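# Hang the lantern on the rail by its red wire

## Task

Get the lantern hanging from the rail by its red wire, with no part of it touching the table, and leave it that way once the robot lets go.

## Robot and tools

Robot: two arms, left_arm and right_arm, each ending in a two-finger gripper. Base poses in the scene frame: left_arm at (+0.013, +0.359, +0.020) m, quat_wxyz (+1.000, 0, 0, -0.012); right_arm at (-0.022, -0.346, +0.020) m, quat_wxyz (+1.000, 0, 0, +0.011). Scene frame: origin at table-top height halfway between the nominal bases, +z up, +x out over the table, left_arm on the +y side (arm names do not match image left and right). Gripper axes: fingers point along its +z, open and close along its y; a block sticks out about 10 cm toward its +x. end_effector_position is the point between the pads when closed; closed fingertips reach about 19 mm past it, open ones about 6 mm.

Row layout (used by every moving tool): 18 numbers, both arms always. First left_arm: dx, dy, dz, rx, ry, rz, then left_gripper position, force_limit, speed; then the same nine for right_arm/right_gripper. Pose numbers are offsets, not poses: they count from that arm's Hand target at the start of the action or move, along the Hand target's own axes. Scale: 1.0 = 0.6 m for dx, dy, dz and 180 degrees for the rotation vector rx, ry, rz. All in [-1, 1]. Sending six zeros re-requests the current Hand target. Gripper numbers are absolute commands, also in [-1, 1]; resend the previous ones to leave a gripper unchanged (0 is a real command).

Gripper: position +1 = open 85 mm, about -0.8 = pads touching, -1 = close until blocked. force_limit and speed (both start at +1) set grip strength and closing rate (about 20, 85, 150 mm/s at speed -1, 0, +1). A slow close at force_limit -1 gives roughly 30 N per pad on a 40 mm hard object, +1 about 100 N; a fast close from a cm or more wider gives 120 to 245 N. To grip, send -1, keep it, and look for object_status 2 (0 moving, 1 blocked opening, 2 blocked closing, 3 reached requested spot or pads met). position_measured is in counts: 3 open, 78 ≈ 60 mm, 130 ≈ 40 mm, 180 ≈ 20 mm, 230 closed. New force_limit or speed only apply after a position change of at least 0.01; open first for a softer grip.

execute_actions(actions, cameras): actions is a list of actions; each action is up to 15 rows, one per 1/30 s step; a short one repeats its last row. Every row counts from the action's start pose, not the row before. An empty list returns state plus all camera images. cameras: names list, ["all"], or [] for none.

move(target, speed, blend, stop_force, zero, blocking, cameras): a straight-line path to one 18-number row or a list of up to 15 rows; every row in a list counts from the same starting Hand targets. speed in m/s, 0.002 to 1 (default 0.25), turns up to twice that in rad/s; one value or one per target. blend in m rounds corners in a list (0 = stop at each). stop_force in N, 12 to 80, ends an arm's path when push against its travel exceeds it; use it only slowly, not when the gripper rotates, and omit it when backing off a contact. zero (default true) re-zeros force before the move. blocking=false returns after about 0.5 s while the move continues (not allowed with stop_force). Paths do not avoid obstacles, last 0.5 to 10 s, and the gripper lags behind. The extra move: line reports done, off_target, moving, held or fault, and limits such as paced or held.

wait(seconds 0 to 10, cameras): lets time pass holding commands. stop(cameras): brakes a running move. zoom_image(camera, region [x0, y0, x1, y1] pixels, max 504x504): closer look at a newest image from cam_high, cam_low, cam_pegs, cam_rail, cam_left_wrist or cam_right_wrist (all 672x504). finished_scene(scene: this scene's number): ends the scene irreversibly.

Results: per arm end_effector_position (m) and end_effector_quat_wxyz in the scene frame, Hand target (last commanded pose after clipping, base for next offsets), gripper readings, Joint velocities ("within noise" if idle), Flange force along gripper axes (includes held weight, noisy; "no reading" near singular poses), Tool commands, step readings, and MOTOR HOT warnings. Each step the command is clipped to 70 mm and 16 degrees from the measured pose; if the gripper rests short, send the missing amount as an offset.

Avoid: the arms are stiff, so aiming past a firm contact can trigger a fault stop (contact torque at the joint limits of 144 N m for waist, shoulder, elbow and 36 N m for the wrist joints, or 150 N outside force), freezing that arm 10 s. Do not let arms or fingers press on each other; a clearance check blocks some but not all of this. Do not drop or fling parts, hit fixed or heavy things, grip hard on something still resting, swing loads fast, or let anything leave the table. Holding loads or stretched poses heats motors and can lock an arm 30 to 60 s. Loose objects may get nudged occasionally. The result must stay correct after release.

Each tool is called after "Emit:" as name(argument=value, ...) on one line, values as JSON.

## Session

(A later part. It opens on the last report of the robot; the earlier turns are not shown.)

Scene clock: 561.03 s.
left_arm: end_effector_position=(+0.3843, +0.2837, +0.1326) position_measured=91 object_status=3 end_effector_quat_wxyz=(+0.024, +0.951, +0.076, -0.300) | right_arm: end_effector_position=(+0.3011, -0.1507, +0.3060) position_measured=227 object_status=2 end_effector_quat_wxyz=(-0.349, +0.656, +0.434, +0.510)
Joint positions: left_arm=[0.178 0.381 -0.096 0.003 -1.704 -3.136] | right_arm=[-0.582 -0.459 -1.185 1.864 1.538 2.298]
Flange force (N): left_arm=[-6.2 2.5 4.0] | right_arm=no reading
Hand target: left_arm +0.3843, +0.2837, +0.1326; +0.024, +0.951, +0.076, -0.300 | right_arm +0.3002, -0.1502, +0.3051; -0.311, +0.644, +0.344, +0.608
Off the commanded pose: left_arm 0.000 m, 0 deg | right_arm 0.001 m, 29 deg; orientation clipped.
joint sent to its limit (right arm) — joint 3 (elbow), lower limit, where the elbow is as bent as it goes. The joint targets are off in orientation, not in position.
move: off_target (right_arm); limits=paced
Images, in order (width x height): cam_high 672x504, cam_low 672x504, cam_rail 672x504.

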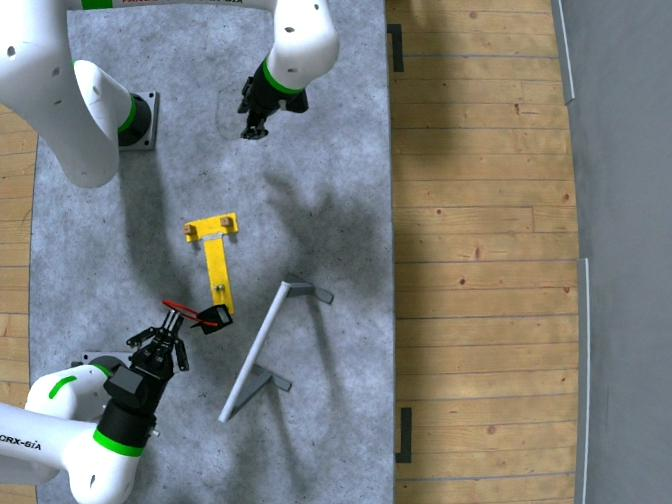

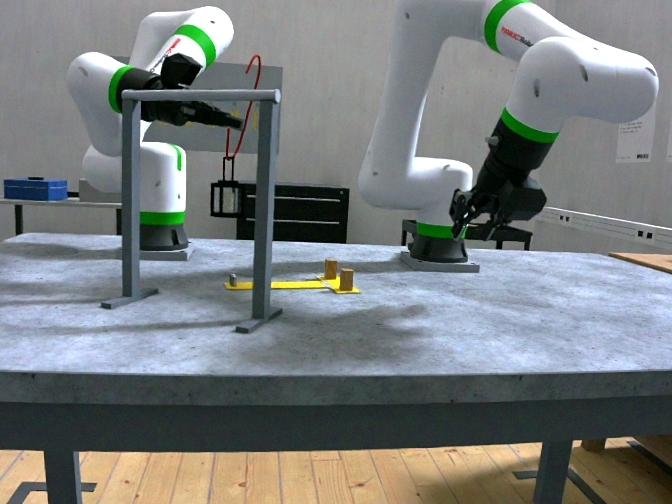

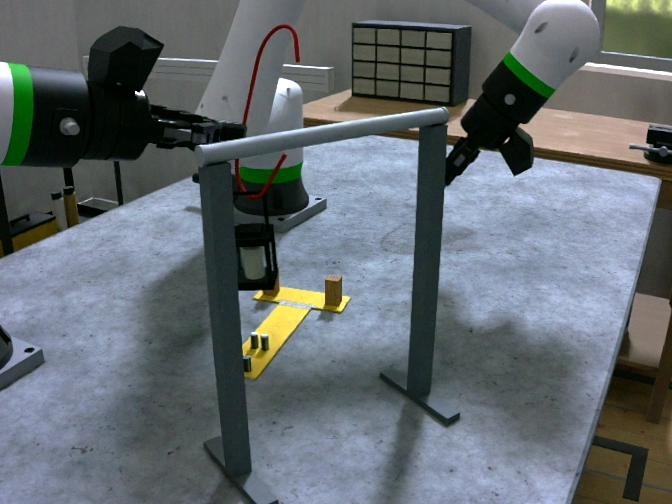

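Emit:
move(target=[0,0,0,0,0,0,0.3,-1,-1,0.005,0.121,0.108,-0.058,0.0455,0,-1,0.2,-1], speed=0.08, cameras=["cam_high","cam_low","cam_rail","cam_right_wrist"])

Emit:
zoom_image(camera="cam_high", region=[140, 240, 340, 440])

Scene clock: 575.47 s.
left_arm: end_effector_position=(+0.3843, +0.2837, +0.1326) position_measured=91 object_status=3 end_effector_quat_wxyz=(+0.024, +0.951, +0.076, -0.300) | right_arm: end_effector_position=(+0.3993, -0.1380, +0.3059) position_measured=227 object_status=2 end_effector_quat_wxyz=(-0.333, +0.615, +0.349, +0.623)
Joint positions: left_arm=[0.178 0.381 -0.096 0.003 -1.704 -3.136] | right_arm=[0.008 -0.181 -1.185 1.054 1.265 2.682]
Flange force (N): left_arm=[-5.7 2.6 3.4] | right_arm=no reading
Hand target: left_arm +0.3843, +0.2837, +0.1326; +0.024, +0.951, +0.076, -0.300 | right_arm +0.3968, -0.1382, +0.3051; -0.275, +0.624, +0.264, +0.682
Off the commanded pose: left_arm 0.000 m, 0 deg | right_arm 0.003 m, 14 deg.
joint sent to its limit (right arm) — joint 3 (elbow), lower limit, where the elbow is as bent as it goes. The joint targets are off in orientation, not in position.
move: off_target (right_arm)
camera_calibration:
cam_right_wrist: T_world_to_cam=[[0.830356, -0.555238, 0.0471201, -0.412725], [-0.155241, -0.311714, -0.937408, 0.320814], [0.535173, 0.771067, -0.345029, 0.132568], [0, 0, 0, 1]] pos_world=[0.321565, -0.231377, 0.365922]
Images, in order (width x height): cam_high 672x504, cam_low 672x504, cam_rail 672x504, cam_right_wrist 672x504.

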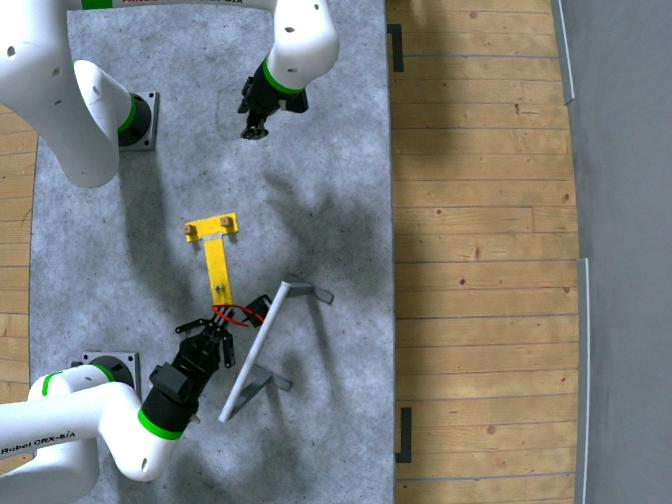

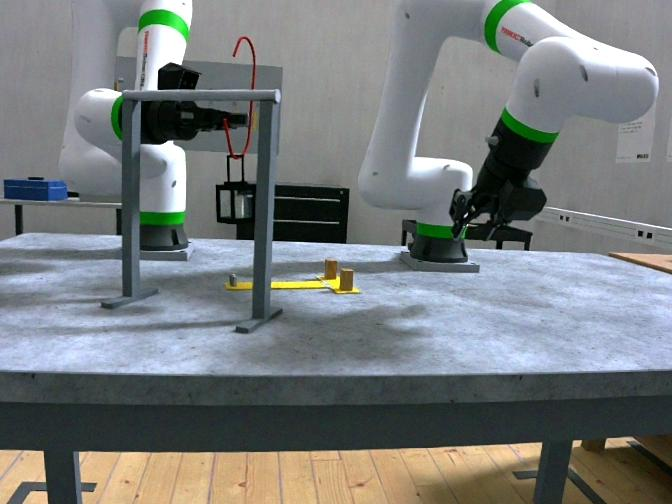

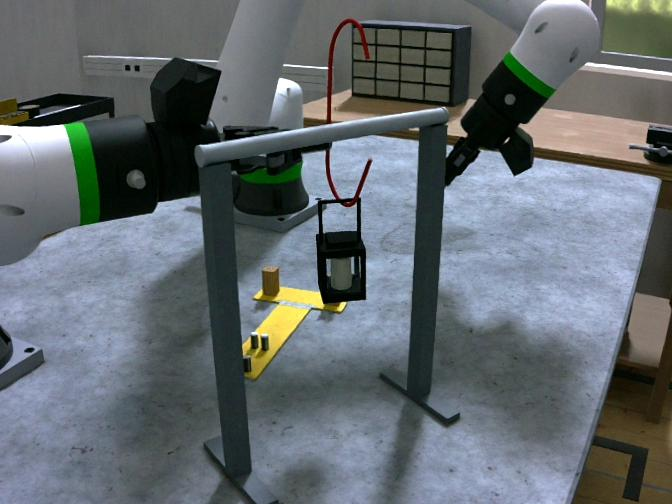

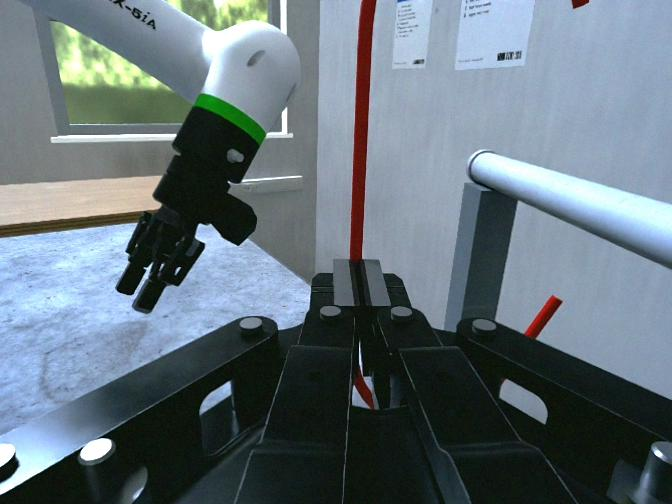

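Scaled by 2.520 from the camera's 672x504 image, which has a finer 960x720 frame.

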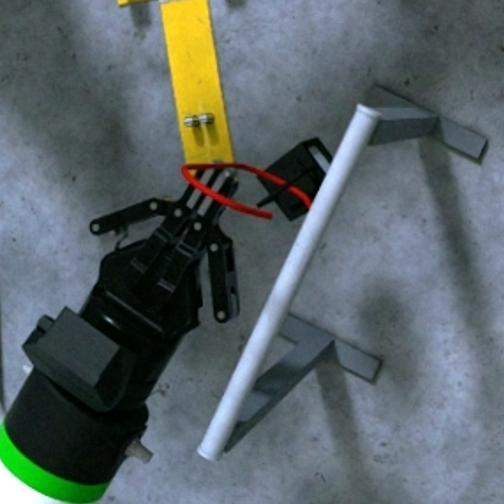

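Emit:
move(target=[0,0,0,0,0,0,0.3,-1,-1,0.002,0.075,0.033,0,0,0,-1,0.2,-1], speed=0.06, cameras=["cam_high","cam_low","cam_rail","cam_right_wrist"])

Emit:
zoom_image(camera="cam_high", region=[140, 240, 340, 440])

Emit:
zoom_image(camera="cam_low", region=[100, 0, 320, 240])

Scene clock: 585.57 s.
left_arm: end_effector_position=(+0.3843, +0.2837, +0.1326) position_measured=91 object_status=3 end_effector_quat_wxyz=(+0.024, +0.951, +0.076, -0.300) | right_arm: end_effector_position=(+0.4424, -0.1563, +0.3086) position_measured=227 object_status=2 end_effector_quat_wxyz=(-0.275, +0.624, +0.264, +0.682)
Joint positions: left_arm=[0.178 0.381 -0.096 0.003 -1.704 -3.136] | right_arm=[0.346 -0.174 -1.156 0.464 1.116 2.906]
Flange force (N): left_arm=[-5.8 2.7 3.6] | right_arm=no reading
Hand target: left_arm +0.3843, +0.2837, +0.1326; +0.024, +0.951, +0.076, -0.300 | right_arm +0.4424, -0.1563, +0.3087; -0.275, +0.624, +0.264, +0.682
Off the commanded pose: left_arm 0.000 m, 0 deg | right_arm 0.000 m, 0 deg.
move: done
camera_calibration:
cam_right_wrist: T_world_to_cam=[[0.684494, -0.728118, 0.0362299, -0.417918], [-0.171617, -0.209236, -0.962688, 0.355428], [0.708531, 0.652736, -0.268178, 0.00555969], [0, 0, 0, 1]] pos_world=[0.343121, -0.233554, 0.358799]
Images, in order (width x height): cam_high 672x504, cam_low 672x504, cam_rail 672x504, cam_right_wrist 672x504.

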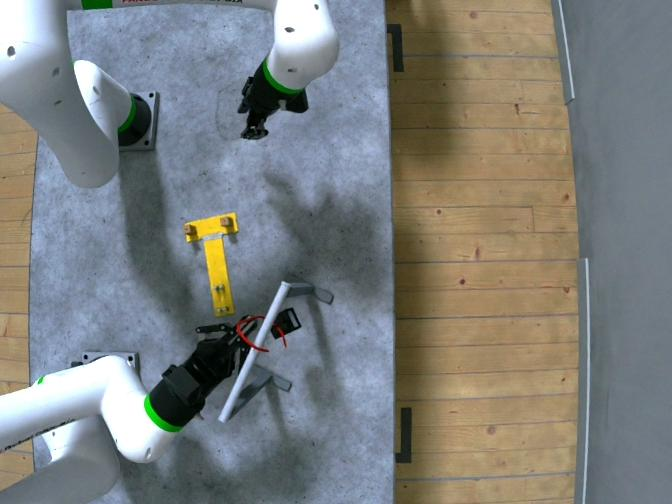

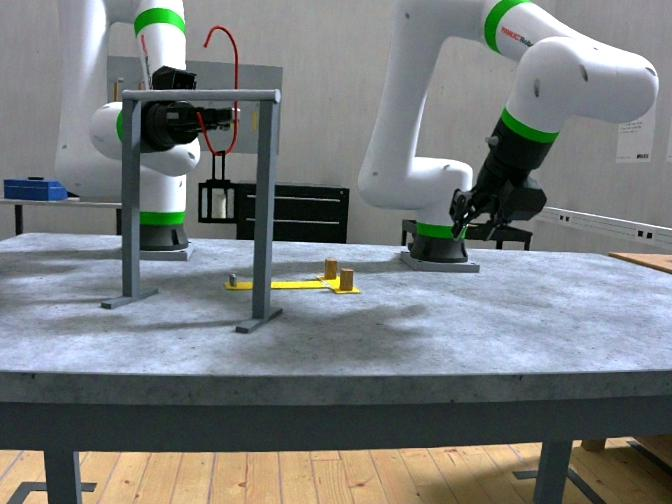

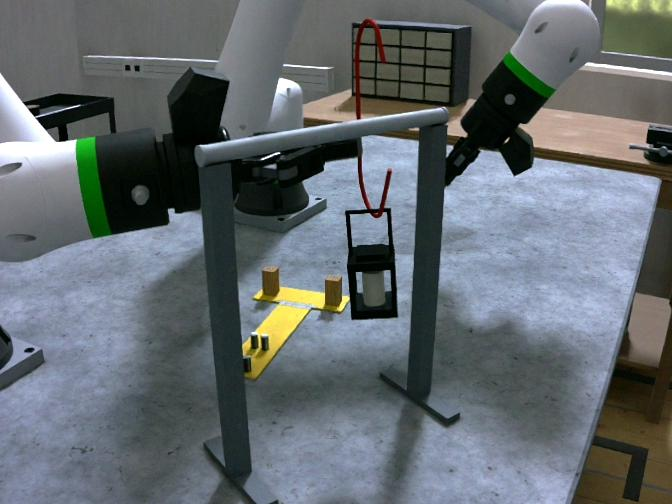

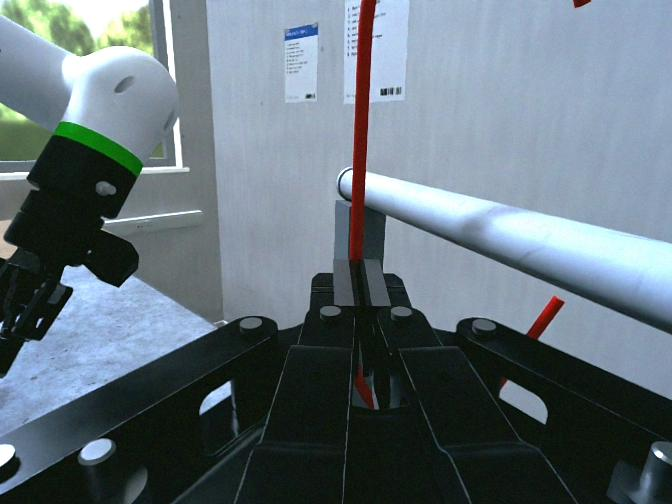

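Scaled by 2.520 from the camera's 672x504 image, which has a finer 960x720 frame.

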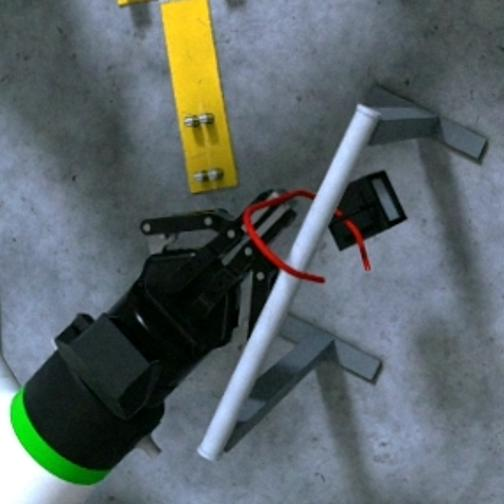

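Scaled by 2.100 from the camera's 672x504 image, which has a finer 960x720 frame.

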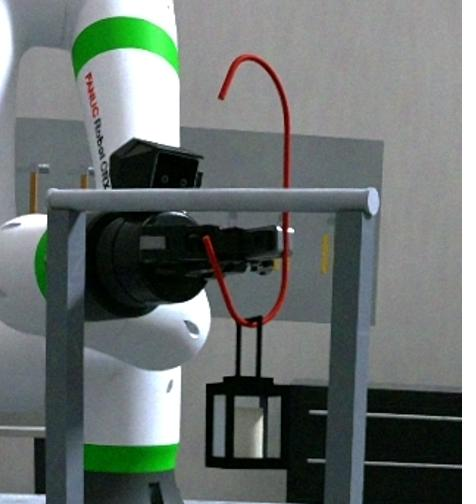

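Emit:
move(target=[[0,0,0,0,0,0,0.3,-1,-1,0,0.007,0,0,0,0,-1,0.2,-1],[0,0,0,0,0,0,0.3,-1,-1,-0.097,0.007,-0.008,0,0,0,-1,0.2,-1]], speed=0.04, cameras=["cam_high","cam_low","cam_rail","cam_right_wrist"])

Emit:
zoom_image(camera="cam_high", region=[140, 240, 340, 440])

Emit:
zoom_image(camera="cam_low", region=[100, 20, 320, 240])

Emit:
zoom_image(camera="cam_rail", region=[250, 20, 470, 240])

Scene clock: 594.70 s.
left_arm: end_effector_position=(+0.3843, +0.2837, +0.1326) position_measured=91 object_status=3 end_effector_quat_wxyz=(+0.024, +0.951, +0.076, -0.300) | right_arm: end_effector_position=(+0.4460, -0.1600, +0.2503) position_measured=227 object_status=2 end_effector_quat_wxyz=(-0.275, +0.624, +0.264, +0.682)
Joint positions: left_arm=[0.178 0.381 -0.096 0.003 -1.704 -3.136] | right_arm=[0.33 0.069 -1.172 0.441 1.352 3.019]
Flange force (N): left_arm=[-6.0 2.5 3.9] | right_arm=[-4.2 -0.1 -1.0]
Hand target: left_arm +0.3843, +0.2837, +0.1326; +0.024, +0.951, +0.076, -0.300 | right_arm +0.4460, -0.1600, +0.2503; -0.275, +0.624, +0.264, +0.682
Off the commanded pose: left_arm 0.000 m, 0 deg | right_arm 0.000 m, 0 deg.
move: done
camera_calibration:
cam_right_wrist: T_world_to_cam=[[0.684542, -0.728074, 0.0362075, -0.420896], [-0.171537, -0.209157, -0.962719, 0.29913], [0.708504, 0.652811, -0.268068, -0.010146], [0, 0, 0, 1]] pos_world=[0.346621, -0.237255, 0.300498]
Images, in order (width x height): cam_high 672x504, cam_low 672x504, cam_rail 672x504, cam_right_wrist 672x504.

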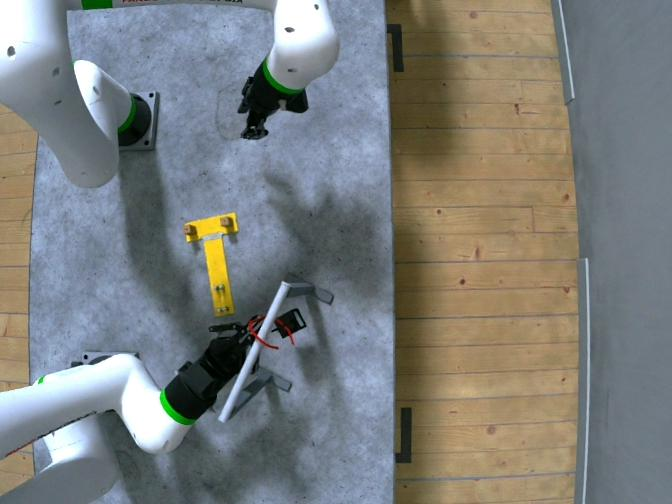

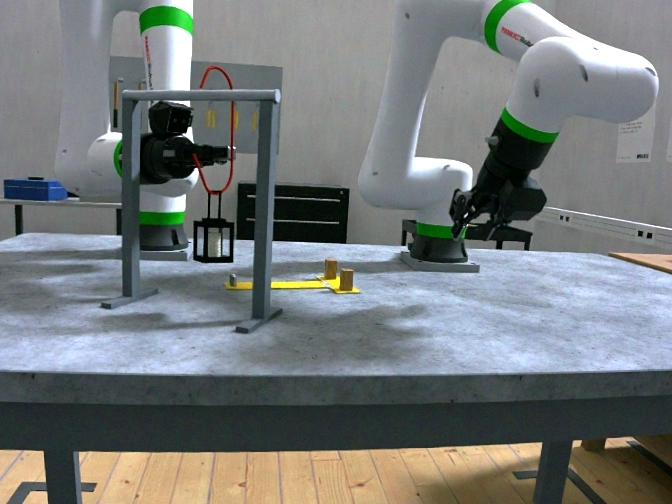

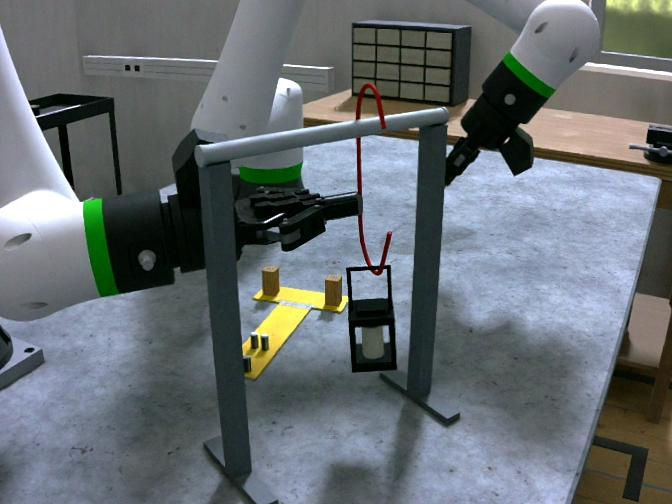

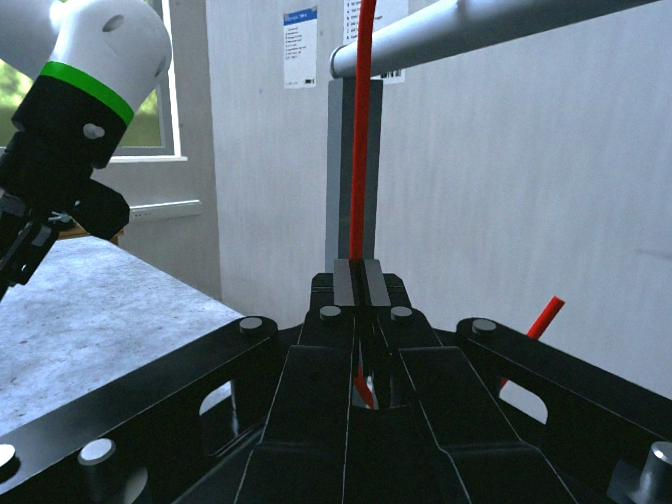

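Scaled by 2.520 from the camera's 672x504 image, which has a finer 960x720 frame.

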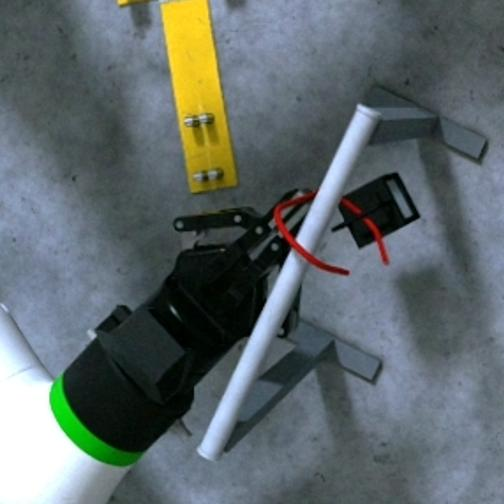

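Scaled by 2.291 from the camera's 672x504 image, which has a finer 960x720 frame.

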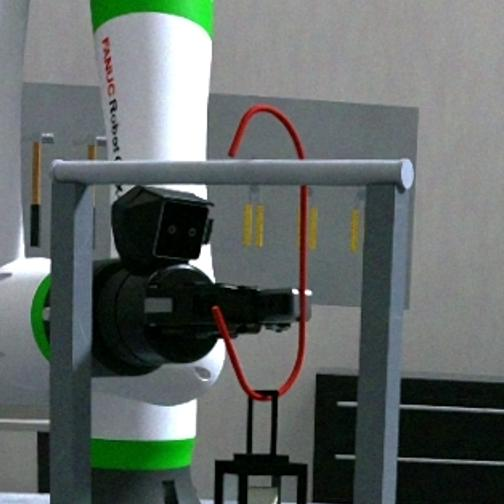

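Scaled by 2.291 from the camera's 672x504 image, which has a finer 960x720 frame.

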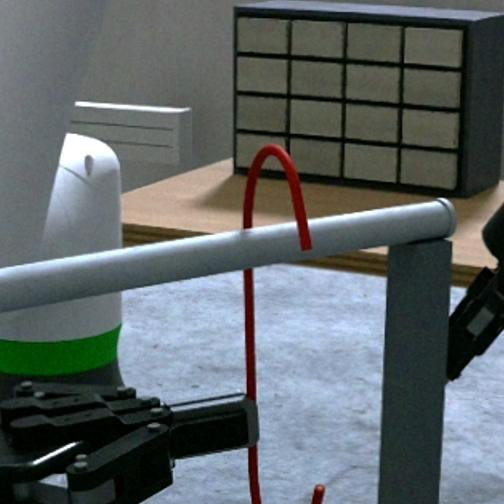

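Emit:
move(target=[0,0,0,0,0,0,0.3,-1,-1,-0.043,0,-0.0035,0,0,0,-1,0.2,-1], speed=0.04, cameras=["cam_low","cam_rail"])

Emit:
zoom_image(camera="cam_low", region=[160, 60, 300, 200])

Emit:
zoom_image(camera="cam_rail", region=[310, 60, 430, 180])

Scene clock: 600.47 s.
left_arm: end_effector_position=(+0.3843, +0.2837, +0.1326) position_measured=91 object_status=3 end_effector_quat_wxyz=(+0.024, +0.951, +0.076, -0.300) | right_arm: end_effector_position=(+0.4463, -0.1603, +0.2245) position_measured=227 object_status=2 end_effector_quat_wxyz=(-0.275, +0.624, +0.264, +0.682)
Joint positions: left_arm=[0.178 0.381 -0.096 0.003 -1.704 -3.136] | right_arm=[0.331 0.186 -1.171 0.432 1.457 3.069]
Flange force (N): left_arm=[-6.2 2.7 3.4] | right_arm=[-4.6 0.3 -1.1]
Hand target: left_arm +0.3843, +0.2837, +0.1326; +0.024, +0.951, +0.076, -0.300 | right_arm +0.4463, -0.1603, +0.2245; -0.275, +0.624, +0.264, +0.682
Off the commanded pose: left_arm 0.000 m, 0 deg | right_arm 0.000 m, 0 deg.
move: done
Images, in order (width x height): cam_low 672x504, cam_rail 672x504.

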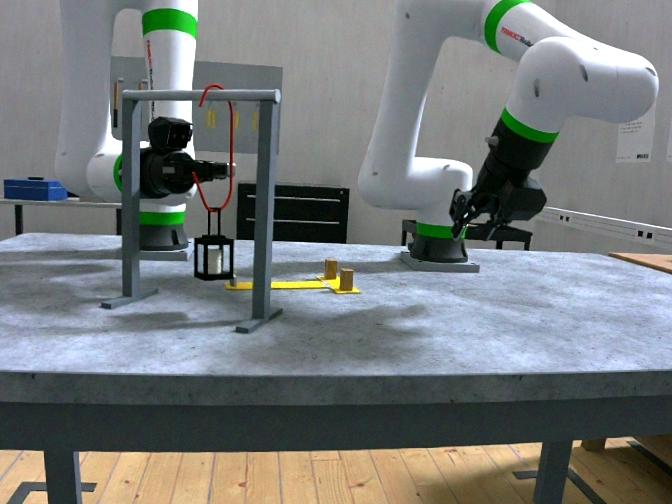

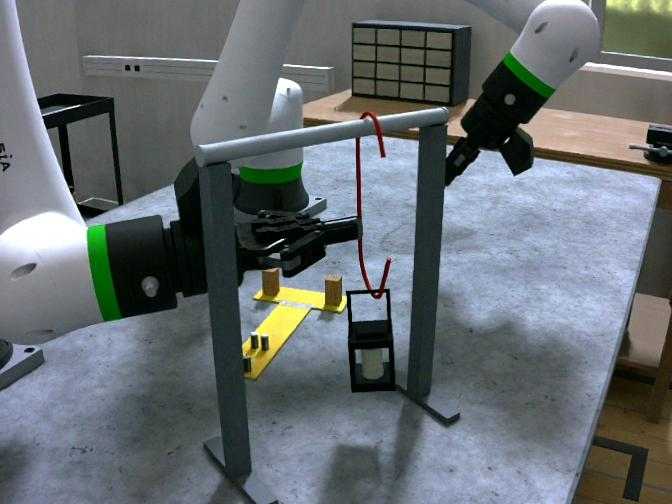

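Scaled by 3.600 from the camera's 672x504 image, which has a finer 960x720 frame.

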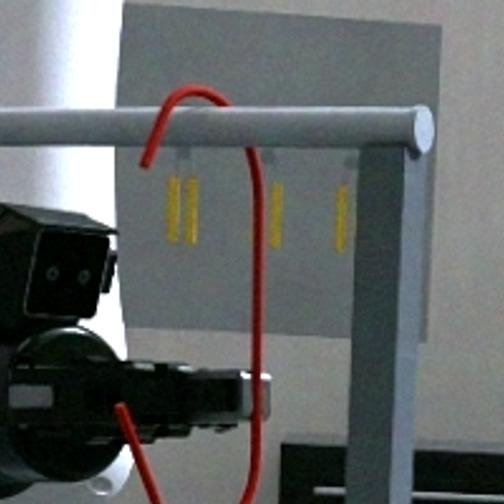

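Scaled by 4.200 from the camera's 672x504 image, which has a finer 960x720 frame.

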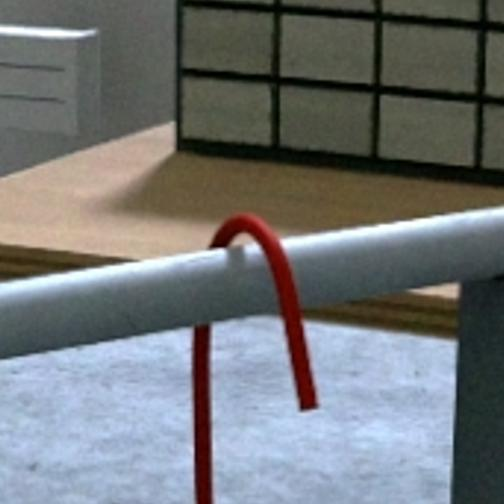

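Emit:
move(target=[0,0,0,0,0,0,0.3,-1,-1,-0.0125,0,-0.001,0,0,0,-1,0.2,-1], speed=0.02, cameras=["cam_low","cam_rail"])

Emit:
zoom_image(camera="cam_low", region=[160, 60, 300, 200])

Emit:
zoom_image(camera="cam_rail", region=[310, 60, 430, 180])

Scene clock: 605.07 s.
left_arm: end_effector_position=(+0.3843, +0.2837, +0.1326) position_measured=91 object_status=3 end_effector_quat_wxyz=(+0.024, +0.951, +0.076, -0.300) | right_arm: end_effector_position=(+0.4464, -0.1604, +0.2169) position_measured=227 object_status=2 end_effector_quat_wxyz=(-0.275, +0.624, +0.264, +0.682)
Joint positions: left_arm=[0.178 0.381 -0.096 0.003 -1.704 -3.136] | right_arm=[0.33 0.221 -1.17 0.431 1.487 3.083]
Flange force (N): left_arm=[-5.6 2.5 3.8] | right_arm=[2.1 2.5 -0.1]
Hand target: left_arm +0.3843, +0.2837, +0.1326; +0.024, +0.951, +0.076, -0.300 | right_arm +0.4464, -0.1604, +0.2169; -0.275, +0.624, +0.264, +0.682
Off the commanded pose: left_arm 0.000 m, 0 deg | right_arm 0.000 m, 0 deg.
move: done
Images, in order (width x height): cam_low 672x504, cam_rail 672x504.

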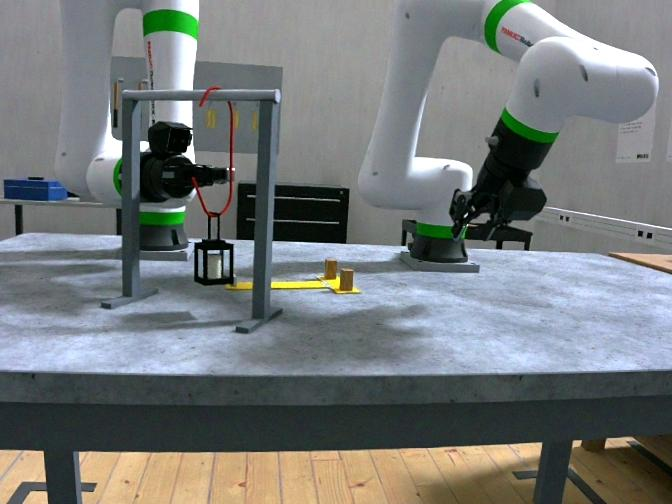

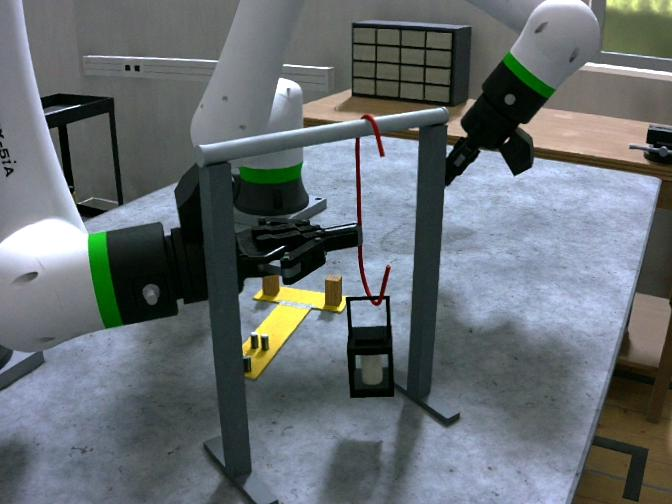

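Scaled by 3.600 from the camera's 672x504 image, which has a finer 960x720 frame.

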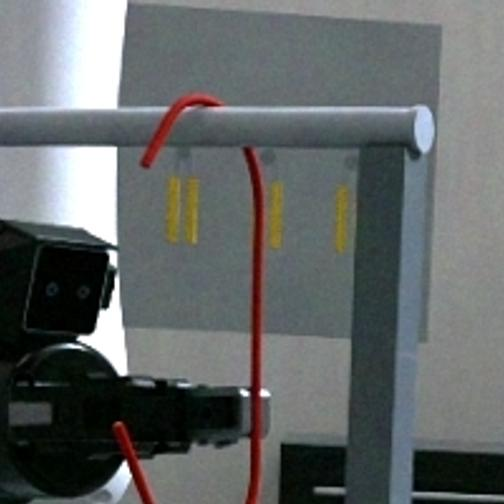

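Scaled by 4.200 from the camera's 672x504 image, which has a finer 960x720 frame.

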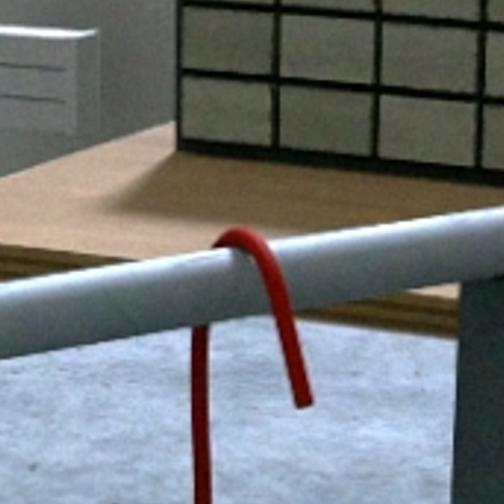

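Emit:
move(target=[0,0,0,0,0,0,0.3,-1,-1,0,0,0,0,0,0,-0.5,0.2,-1], cameras=["cam_low","cam_rail"])

Emit:
move(target=[[0,0,0,0,0,0,0.3,-1,-1,0,0,0,0,0,0,0,0.2,-1],[0,0,0,0,0,0,0.3,-1,-1,0,0,-0.1,0,0,0,0,0.2,-1]], speed=0.05, cameras=["cam_low","cam_rail","cam_high"])

Scene clock: 614.93 s.
left_arm: end_effector_position=(+0.3843, +0.2837, +0.1326) position_measured=91 object_status=3 end_effector_quat_wxyz=(+0.024, +0.951, +0.076, -0.300) | right_arm: end_effector_position=(+0.4464, -0.1604, +0.2169) position_measured=192 object_status=0 end_effector_quat_wxyz=(-0.275, +0.624, +0.264, +0.682)
Joint positions: left_arm=[0.178 0.381 -0.096 0.003 -1.704 -3.136] | right_arm=[0.33 0.221 -1.17 0.431 1.487 3.083]
Flange force (N): left_arm=[-5.7 2.9 3.9] | right_arm=[-2.5 0.4 -0.6]
Hand target: left_arm +0.3843, +0.2837, +0.1326; +0.024, +0.951, +0.076, -0.300 | right_arm +0.4464, -0.1604, +0.2169; -0.275, +0.624, +0.264, +0.682
Off the commanded pose: left_arm 0.000 m, 0 deg | right_arm 0.000 m, 0 deg.
move: done
Images, in order (width x height): cam_low 672x504, cam_rail 672x504.

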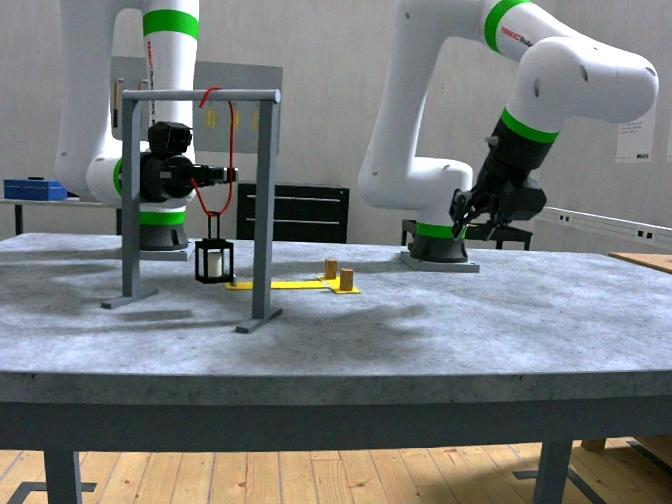

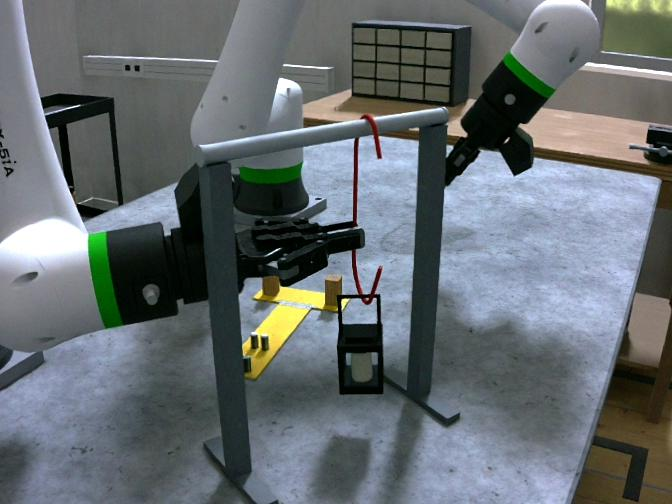

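Scene clock: 618.73 s.
left_arm: end_effector_position=(+0.3843, +0.2837, +0.1326) position_measured=91 object_status=3 end_effector_quat_wxyz=(+0.024, +0.951, +0.076, -0.300) | right_arm: end_effector_position=(+0.4149, -0.1973, +0.2123) position_measured=129 object_status=3 end_effector_quat_wxyz=(-0.338, +0.571, +0.311, +0.681)
Joint positions: left_arm=[0.178 0.381 -0.096 0.003 -1.704 -3.136] | right_arm=[-0.212 0.354 -1.184 1.144 1.713 3.15]
Flange force (N): left_arm=[-6.1 2.7 3.8] | right_arm=no reading
Flange force when the fault began (N): right_arm=no reading
Hand target: left_arm +0.3843, +0.2837, +0.1326; +0.024, +0.951, +0.076, -0.300 | right_arm +0.4149, -0.1973, +0.2123; -0.338, +0.571, +0.311, +0.681 (not the last commanded pose)
Tool commands: left_gripper/position=+0.3 left_gripper/force_limit=-1.0 left_gripper/speed=-1.0 right_gripper/position=+0.003922 right_gripper/force_limit=+0.2 right_gripper/speed=-1.0
Off the commanded pose: left_arm 0.000 m, 0 deg | right_arm 0.012 m, 11 deg.
FORCE FAULT: contact force on the right arm reached its limit, and that arm stopped. The contact can be on any part of that arm, not only on its tool. That arm's remaining commands of this call were not run. That arm is still stopped at the end of this call. That arm stays stopped for about 10 more seconds. Until then a move that you send moves the other arm only, and its call returns only when the move has ended. Once the stop has ended, the next robot result says so. If the stop ends while you think or write, that arm runs what you send next, counted from a new Hand target: where the arm stands when the stop ends. While its stop runs, that arm takes no new command, but its gripper still runs the gripper command that each later call begins with. Until it ends, the stop uses up actions while you think or wait. An arm that is not stopped still takes commands.
move: fault (right_arm)
Images, in order (width x height): cam_high 672x504, cam_low 672x504, cam_rail 672x504.

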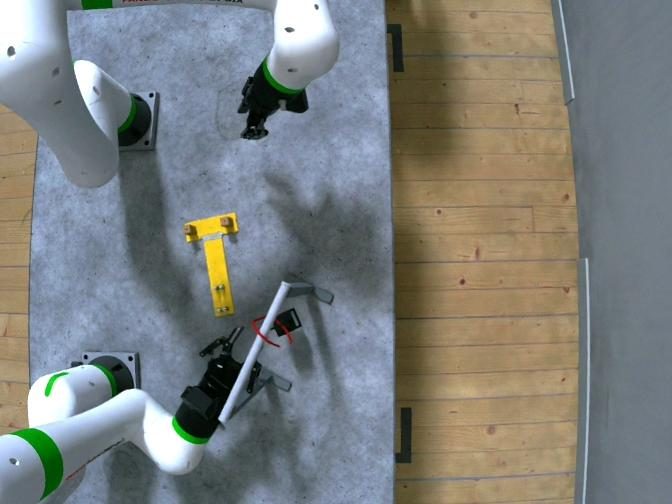

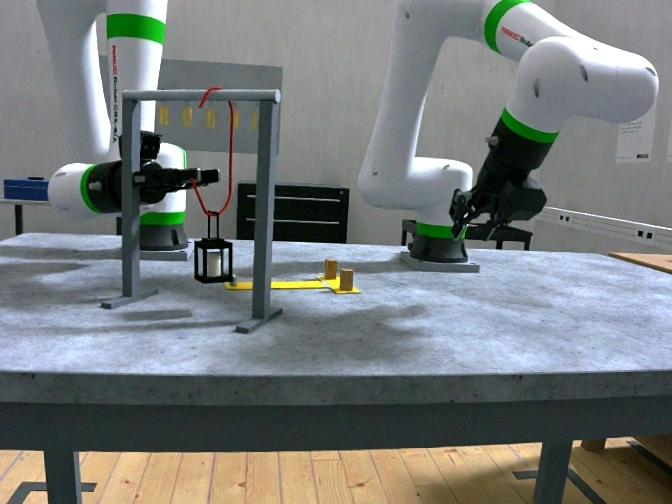

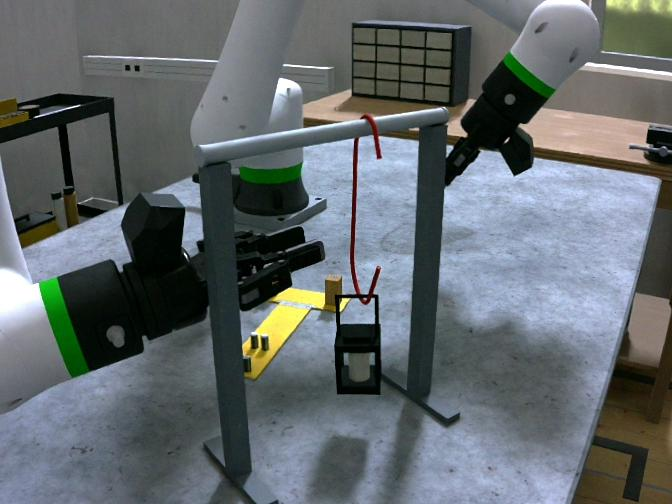

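Emit:
wait(seconds=10, cameras=["cam_rail"])

Scene clock: 630.87 s.
left_arm: end_effector_position=(+0.3843, +0.2837, +0.1326) position_measured=91 object_status=3 end_effector_quat_wxyz=(+0.024, +0.951, +0.076, -0.300) | right_arm: end_effector_position=(+0.4149, -0.1973, +0.2123) position_measured=129 object_status=3 end_effector_quat_wxyz=(-0.338, +0.571, +0.311, +0.681)
Joint positions: left_arm=[0.178 0.381 -0.096 0.003 -1.704 -3.136] | right_arm=[-0.212 0.354 -1.184 1.144 1.713 3.15]
Flange force (N): left_arm=[-5.7 2.8 3.8] | right_arm=no reading
Hand target: left_arm +0.3843, +0.2837, +0.1326; +0.024, +0.951, +0.076, -0.300 | right_arm +0.4149, -0.1973, +0.2123; -0.338, +0.571, +0.311, +0.681 (not the last commanded pose)
Tool commands: left_gripper/position=+0.3 left_gripper/force_limit=-1.0 left_gripper/speed=-1.0 right_gripper/position=+0.003922 right_gripper/force_limit=+0.2 right_gripper/speed=-1.0
Off the commanded pose: left_arm 0.000 m, 0 deg | right_arm 0.012 m, 11 deg.
FORCE FAULT, CONTINUED: the right arm's stop, for the force fault that an earlier result reported, is over. The rest of the stop counts as 20 of the actions that you can send in this scene. During its stop the right arm's controller moved it back a little. That arm's target is now where it stood when the stop ended, not its last command. That arm accepts commands again.
wait: 10.00 s; at rest from the start
Images, in order (width x height): cam_rail 672x504.

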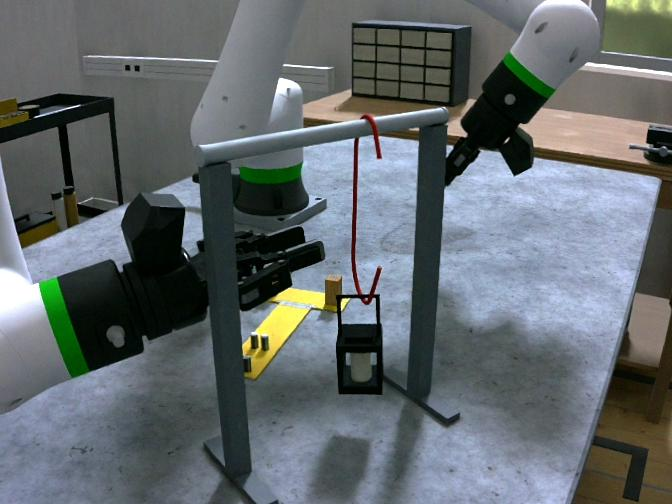

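Emit:
finished_scene(scene=2)

The scene is finished: the task was done.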